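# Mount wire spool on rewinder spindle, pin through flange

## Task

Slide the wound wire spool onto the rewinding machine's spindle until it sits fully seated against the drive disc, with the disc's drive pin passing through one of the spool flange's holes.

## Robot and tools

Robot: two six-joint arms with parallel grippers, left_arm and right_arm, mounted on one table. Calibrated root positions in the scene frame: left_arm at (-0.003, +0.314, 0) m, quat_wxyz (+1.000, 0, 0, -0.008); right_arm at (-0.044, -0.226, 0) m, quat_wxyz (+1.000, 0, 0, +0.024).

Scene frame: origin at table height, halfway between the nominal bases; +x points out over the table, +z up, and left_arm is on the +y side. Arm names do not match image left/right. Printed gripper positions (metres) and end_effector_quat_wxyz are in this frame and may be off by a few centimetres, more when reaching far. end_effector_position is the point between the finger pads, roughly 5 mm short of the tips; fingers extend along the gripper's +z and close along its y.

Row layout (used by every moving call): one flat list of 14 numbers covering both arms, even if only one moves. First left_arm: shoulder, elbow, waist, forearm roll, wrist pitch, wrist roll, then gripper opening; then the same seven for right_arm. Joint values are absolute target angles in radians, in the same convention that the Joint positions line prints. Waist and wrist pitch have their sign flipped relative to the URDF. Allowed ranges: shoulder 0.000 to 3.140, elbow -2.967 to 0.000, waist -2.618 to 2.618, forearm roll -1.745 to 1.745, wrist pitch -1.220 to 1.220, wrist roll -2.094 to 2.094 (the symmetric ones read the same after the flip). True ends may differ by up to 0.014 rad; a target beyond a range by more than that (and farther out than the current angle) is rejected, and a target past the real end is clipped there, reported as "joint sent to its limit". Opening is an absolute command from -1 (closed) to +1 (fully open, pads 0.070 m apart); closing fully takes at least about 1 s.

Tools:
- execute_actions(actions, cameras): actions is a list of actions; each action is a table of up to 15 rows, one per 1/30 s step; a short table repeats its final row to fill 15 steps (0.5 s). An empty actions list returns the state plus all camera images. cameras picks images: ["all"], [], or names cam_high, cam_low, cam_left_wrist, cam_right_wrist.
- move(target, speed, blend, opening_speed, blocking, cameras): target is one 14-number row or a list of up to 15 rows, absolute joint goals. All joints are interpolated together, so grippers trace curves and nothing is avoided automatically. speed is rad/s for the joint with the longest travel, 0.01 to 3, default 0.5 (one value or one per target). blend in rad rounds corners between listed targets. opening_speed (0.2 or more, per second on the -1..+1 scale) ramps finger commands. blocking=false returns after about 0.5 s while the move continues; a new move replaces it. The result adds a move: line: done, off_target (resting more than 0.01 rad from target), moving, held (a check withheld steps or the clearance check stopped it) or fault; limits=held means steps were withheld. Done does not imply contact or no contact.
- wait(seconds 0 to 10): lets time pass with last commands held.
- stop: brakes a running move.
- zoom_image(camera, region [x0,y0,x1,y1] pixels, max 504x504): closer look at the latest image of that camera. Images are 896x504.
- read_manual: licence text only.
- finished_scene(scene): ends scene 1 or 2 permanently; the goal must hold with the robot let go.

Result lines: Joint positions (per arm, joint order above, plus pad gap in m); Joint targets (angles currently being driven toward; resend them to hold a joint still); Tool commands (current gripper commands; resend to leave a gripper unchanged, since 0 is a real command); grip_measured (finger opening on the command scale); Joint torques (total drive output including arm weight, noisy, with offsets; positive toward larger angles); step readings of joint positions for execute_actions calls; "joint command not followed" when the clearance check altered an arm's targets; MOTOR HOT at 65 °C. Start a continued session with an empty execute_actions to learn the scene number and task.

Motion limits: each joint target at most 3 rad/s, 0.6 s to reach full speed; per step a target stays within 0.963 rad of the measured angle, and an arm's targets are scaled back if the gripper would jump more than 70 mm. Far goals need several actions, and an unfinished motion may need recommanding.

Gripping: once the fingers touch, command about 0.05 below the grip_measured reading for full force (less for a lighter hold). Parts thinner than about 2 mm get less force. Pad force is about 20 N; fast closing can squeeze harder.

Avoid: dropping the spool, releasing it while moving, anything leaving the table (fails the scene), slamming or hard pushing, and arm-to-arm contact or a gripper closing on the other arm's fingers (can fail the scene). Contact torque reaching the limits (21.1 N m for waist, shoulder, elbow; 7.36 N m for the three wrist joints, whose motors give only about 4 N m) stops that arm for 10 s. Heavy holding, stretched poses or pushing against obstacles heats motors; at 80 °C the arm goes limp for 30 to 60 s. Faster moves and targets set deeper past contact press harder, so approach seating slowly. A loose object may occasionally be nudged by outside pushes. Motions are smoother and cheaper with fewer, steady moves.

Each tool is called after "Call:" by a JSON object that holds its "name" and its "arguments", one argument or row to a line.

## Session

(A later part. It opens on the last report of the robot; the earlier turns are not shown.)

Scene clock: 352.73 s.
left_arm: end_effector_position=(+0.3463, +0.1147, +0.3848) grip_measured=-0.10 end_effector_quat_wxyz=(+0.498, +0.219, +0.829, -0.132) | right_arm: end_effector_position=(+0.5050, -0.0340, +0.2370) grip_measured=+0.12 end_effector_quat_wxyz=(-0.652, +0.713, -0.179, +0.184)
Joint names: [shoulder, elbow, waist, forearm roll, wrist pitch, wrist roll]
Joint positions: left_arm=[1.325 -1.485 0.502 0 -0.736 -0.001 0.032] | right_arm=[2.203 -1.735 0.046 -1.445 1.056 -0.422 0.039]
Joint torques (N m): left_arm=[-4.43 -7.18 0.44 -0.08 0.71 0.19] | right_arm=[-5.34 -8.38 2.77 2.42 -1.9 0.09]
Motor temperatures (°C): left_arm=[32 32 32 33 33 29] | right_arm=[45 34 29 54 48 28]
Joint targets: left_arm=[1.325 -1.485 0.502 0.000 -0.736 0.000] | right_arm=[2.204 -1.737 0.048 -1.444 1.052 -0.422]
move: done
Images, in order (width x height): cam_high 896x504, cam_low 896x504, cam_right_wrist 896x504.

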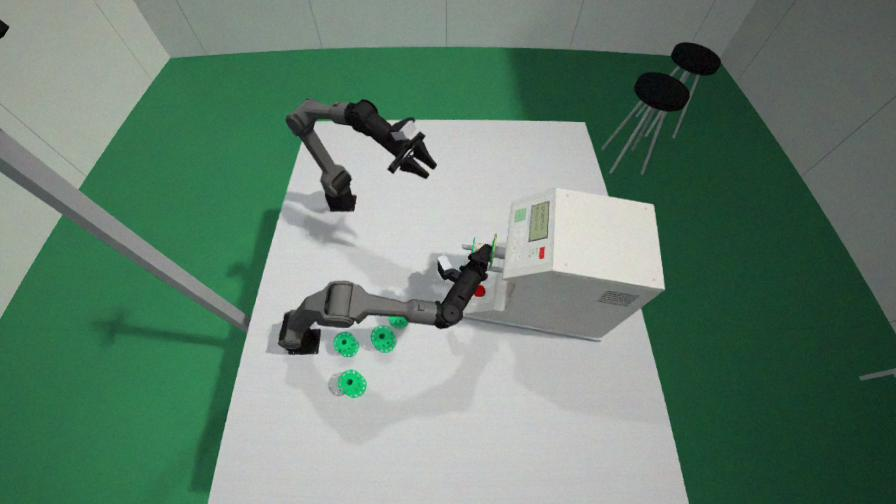

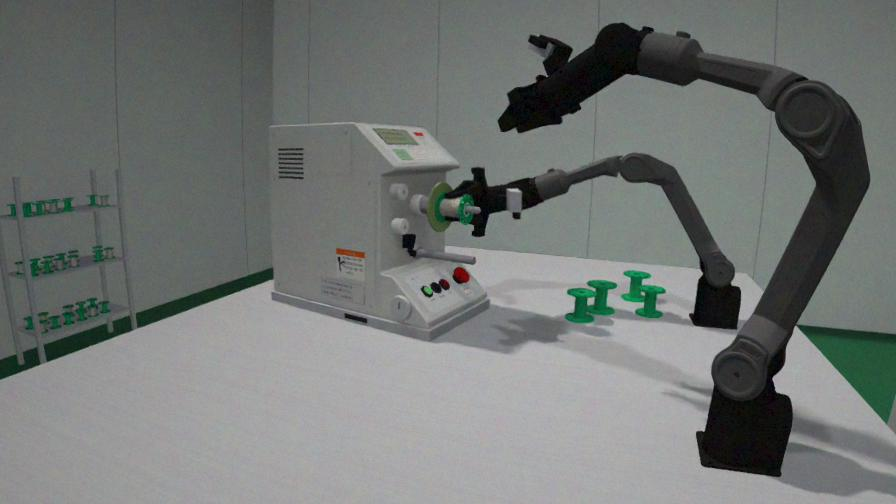

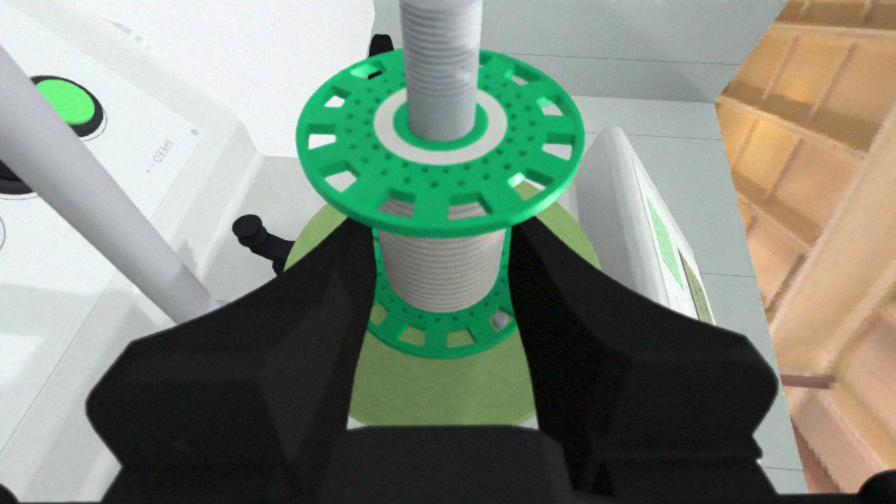

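Call:
{"name": "move", "arguments": {
  "target": [
    [1.3254,-1.4848,0.502,0,-0.736,0,-0.10,2.1748,-1.6839,0.0442,-1.4289,1.0525,-0.4490,0.12],
    [1.3254,-1.4848,0.502,0,-0.736,0,-0.10,2.1748,-1.6839,0.0442,-1.4289,1.0525,-0.4490,0.30],
    [1.3254,-1.4848,0.502,0,-0.736,0,-0.10,2.0730,-1.5240,0.1700,-1.4595,1.1738,-0.4975,0.30],
    [1.3254,-1.4848,0.502,0,-0.736,0,-0.10,1.6,-1.2,0.35,-1.3,1.12,-0.6,0.30]
  ],
  "speed": [0.08, 0.1, 0.2, 0.5],
  "opening_speed": 0.6,
  "cameras": ["cam_high", "cam_low", "cam_left_wrist"]
}}

Scene clock: 373.90 s.
left_arm: end_effector_position=(+0.3463, +0.1147, +0.3848) grip_measured=-0.10 end_effector_quat_wxyz=(+0.498, +0.219, +0.829, -0.132) | right_arm: end_effector_position=(+0.3953, -0.1621, +0.3692) grip_measured=+0.30 end_effector_quat_wxyz=(+0.647, -0.641, +0.204, -0.360)
Joint names: [shoulder, elbow, waist, forearm roll, wrist pitch, wrist roll]
Joint positions: left_arm=[1.325 -1.485 0.502 0 -0.736 -0.001 0.031] | right_arm=[1.599 -1.199 0.351 -1.299 1.12 -0.6 0.046]
Joint torques (N m): left_arm=[-4.63 -6.84 0.6 -0.03 0.69 0.22] | right_arm=[-3.24 -5.59 -0.02 0.97 0.41 0.02]
Motor temperatures (°C): left_arm=[32 31 32 33 33 29] | right_arm=[45 35 30 69 60 28]
Joint targets: left_arm=[1.325 -1.485 0.502 0.000 -0.736 0.000] | right_arm=[1.600 -1.200 0.350 -1.300 1.120 -0.600]
MOTOR HOT: the forearm roll of the right arm reports 69 °C; the controller stops that arm at 80 °C. To cool a motor, set the load down, stop pushing, or move to a pose that needs little force.
move: done
Images, in order (width x height): cam_high 896x504, cam_low 896x504, cam_left_wrist 896x504.

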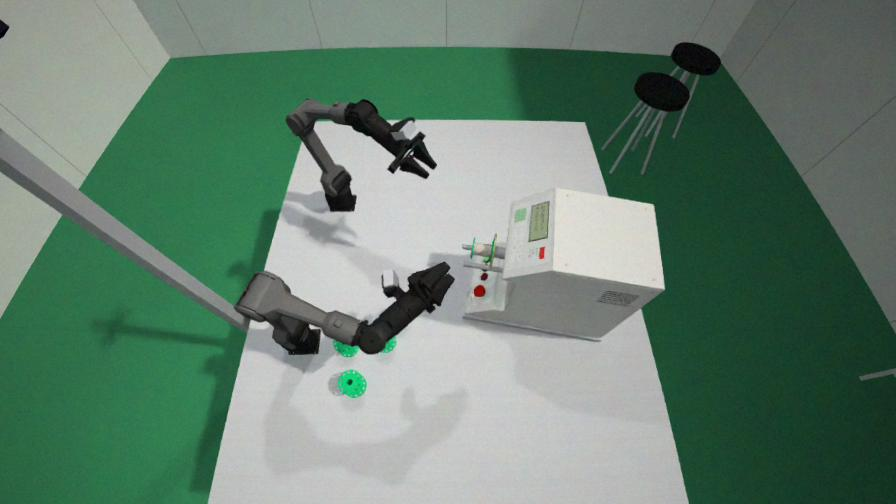

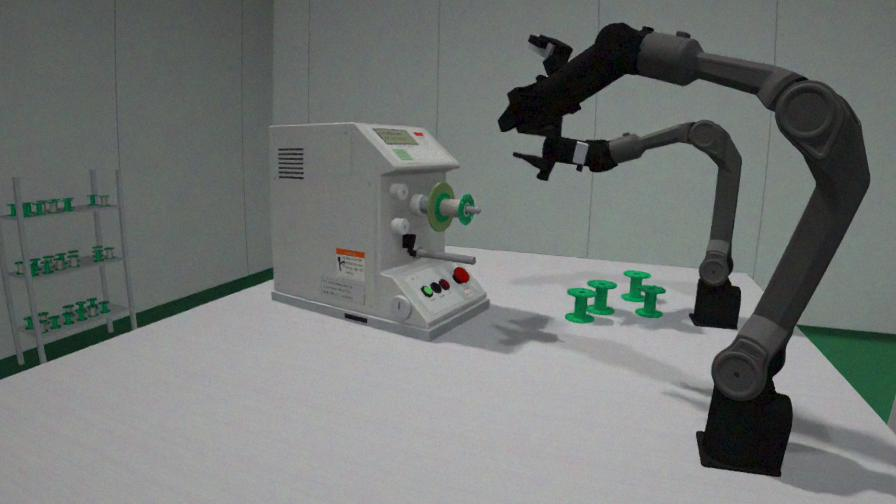

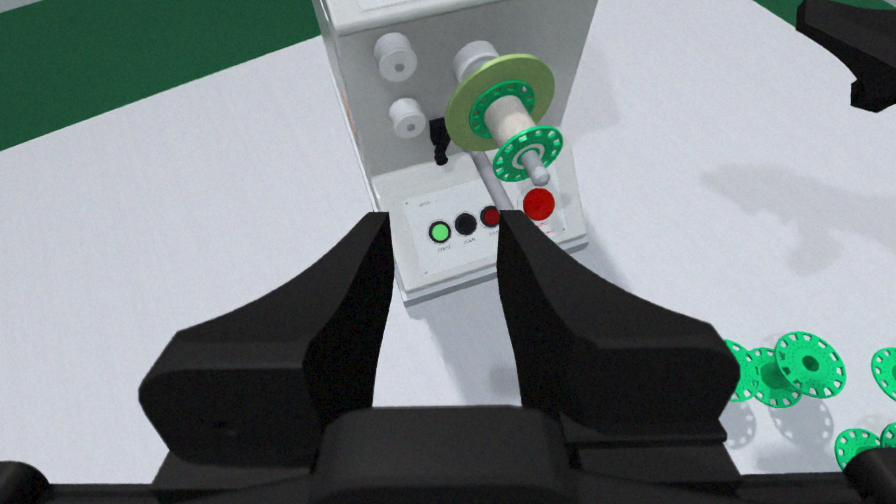

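Call:
{"name": "zoom_image", "arguments": {
  "camera": "cam_high",
  "region": [460, 226, 516, 274]
}}

Call:
{"name": "zoom_image", "arguments": {
  "camera": "cam_left_wrist",
  "region": [435, 40, 575, 195]
}}

Call:
{"name": "zoom_image", "arguments": {
  "camera": "cam_low",
  "region": [415, 175, 495, 240]
}}

Scaled by 9.000 from the camera's 896x504 image, which has a finer 1280x720 frame.

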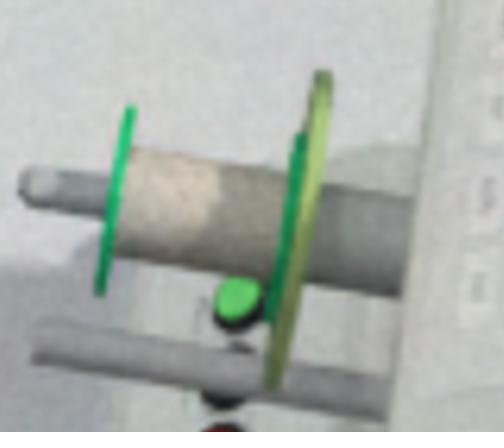

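Scaled by 3.252 from the camera's 896x504 image, which has a finer 1280x720 frame.

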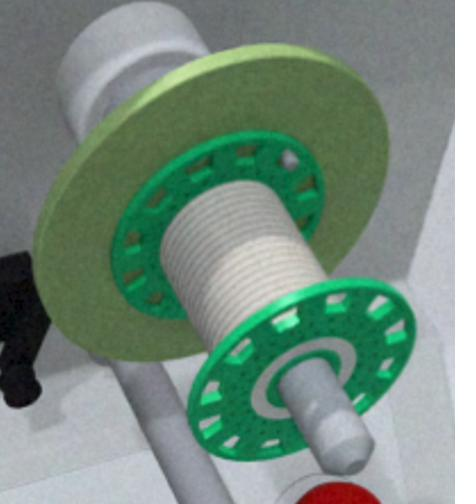

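Scaled by 6.300 from the camera's 896x504 image, which has a finer 1280x720 frame.

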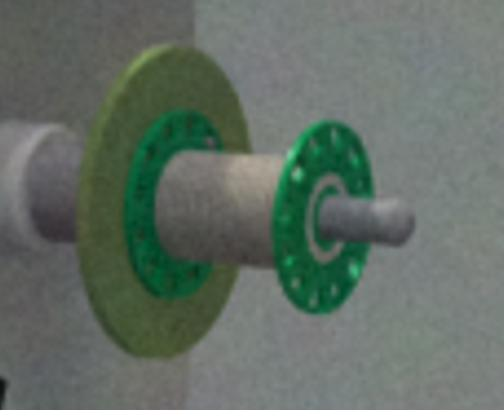

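Call:
{"name": "zoom_image", "arguments": {
  "camera": "cam_high",
  "region": [484, 232, 504, 268]
}}

Call:
{"name": "zoom_image", "arguments": {
  "camera": "cam_left_wrist",
  "region": [460, 70, 550, 145]
}}

Scaled by 14.000 from the camera's 896x504 image, which has a finer 1280x720 frame.

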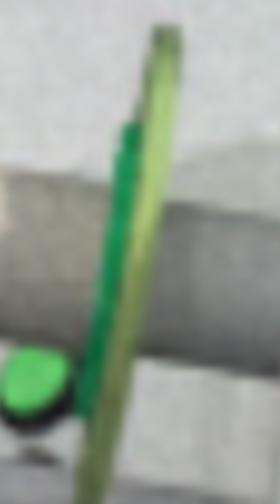

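Scaled by 5.600 from the camera's 896x504 image, which has a finer 1280x720 frame.

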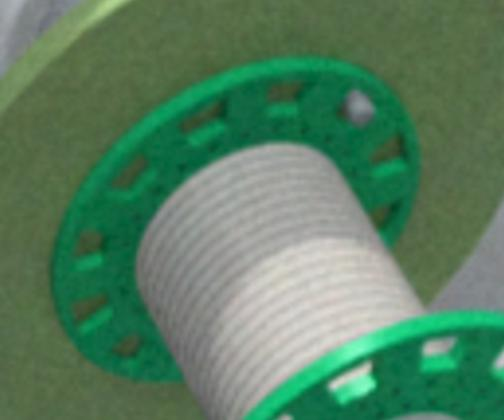

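Call:
{"name": "finished_scene", "arguments": {
  "scene": 2
}}

The scene is finished: the task was done.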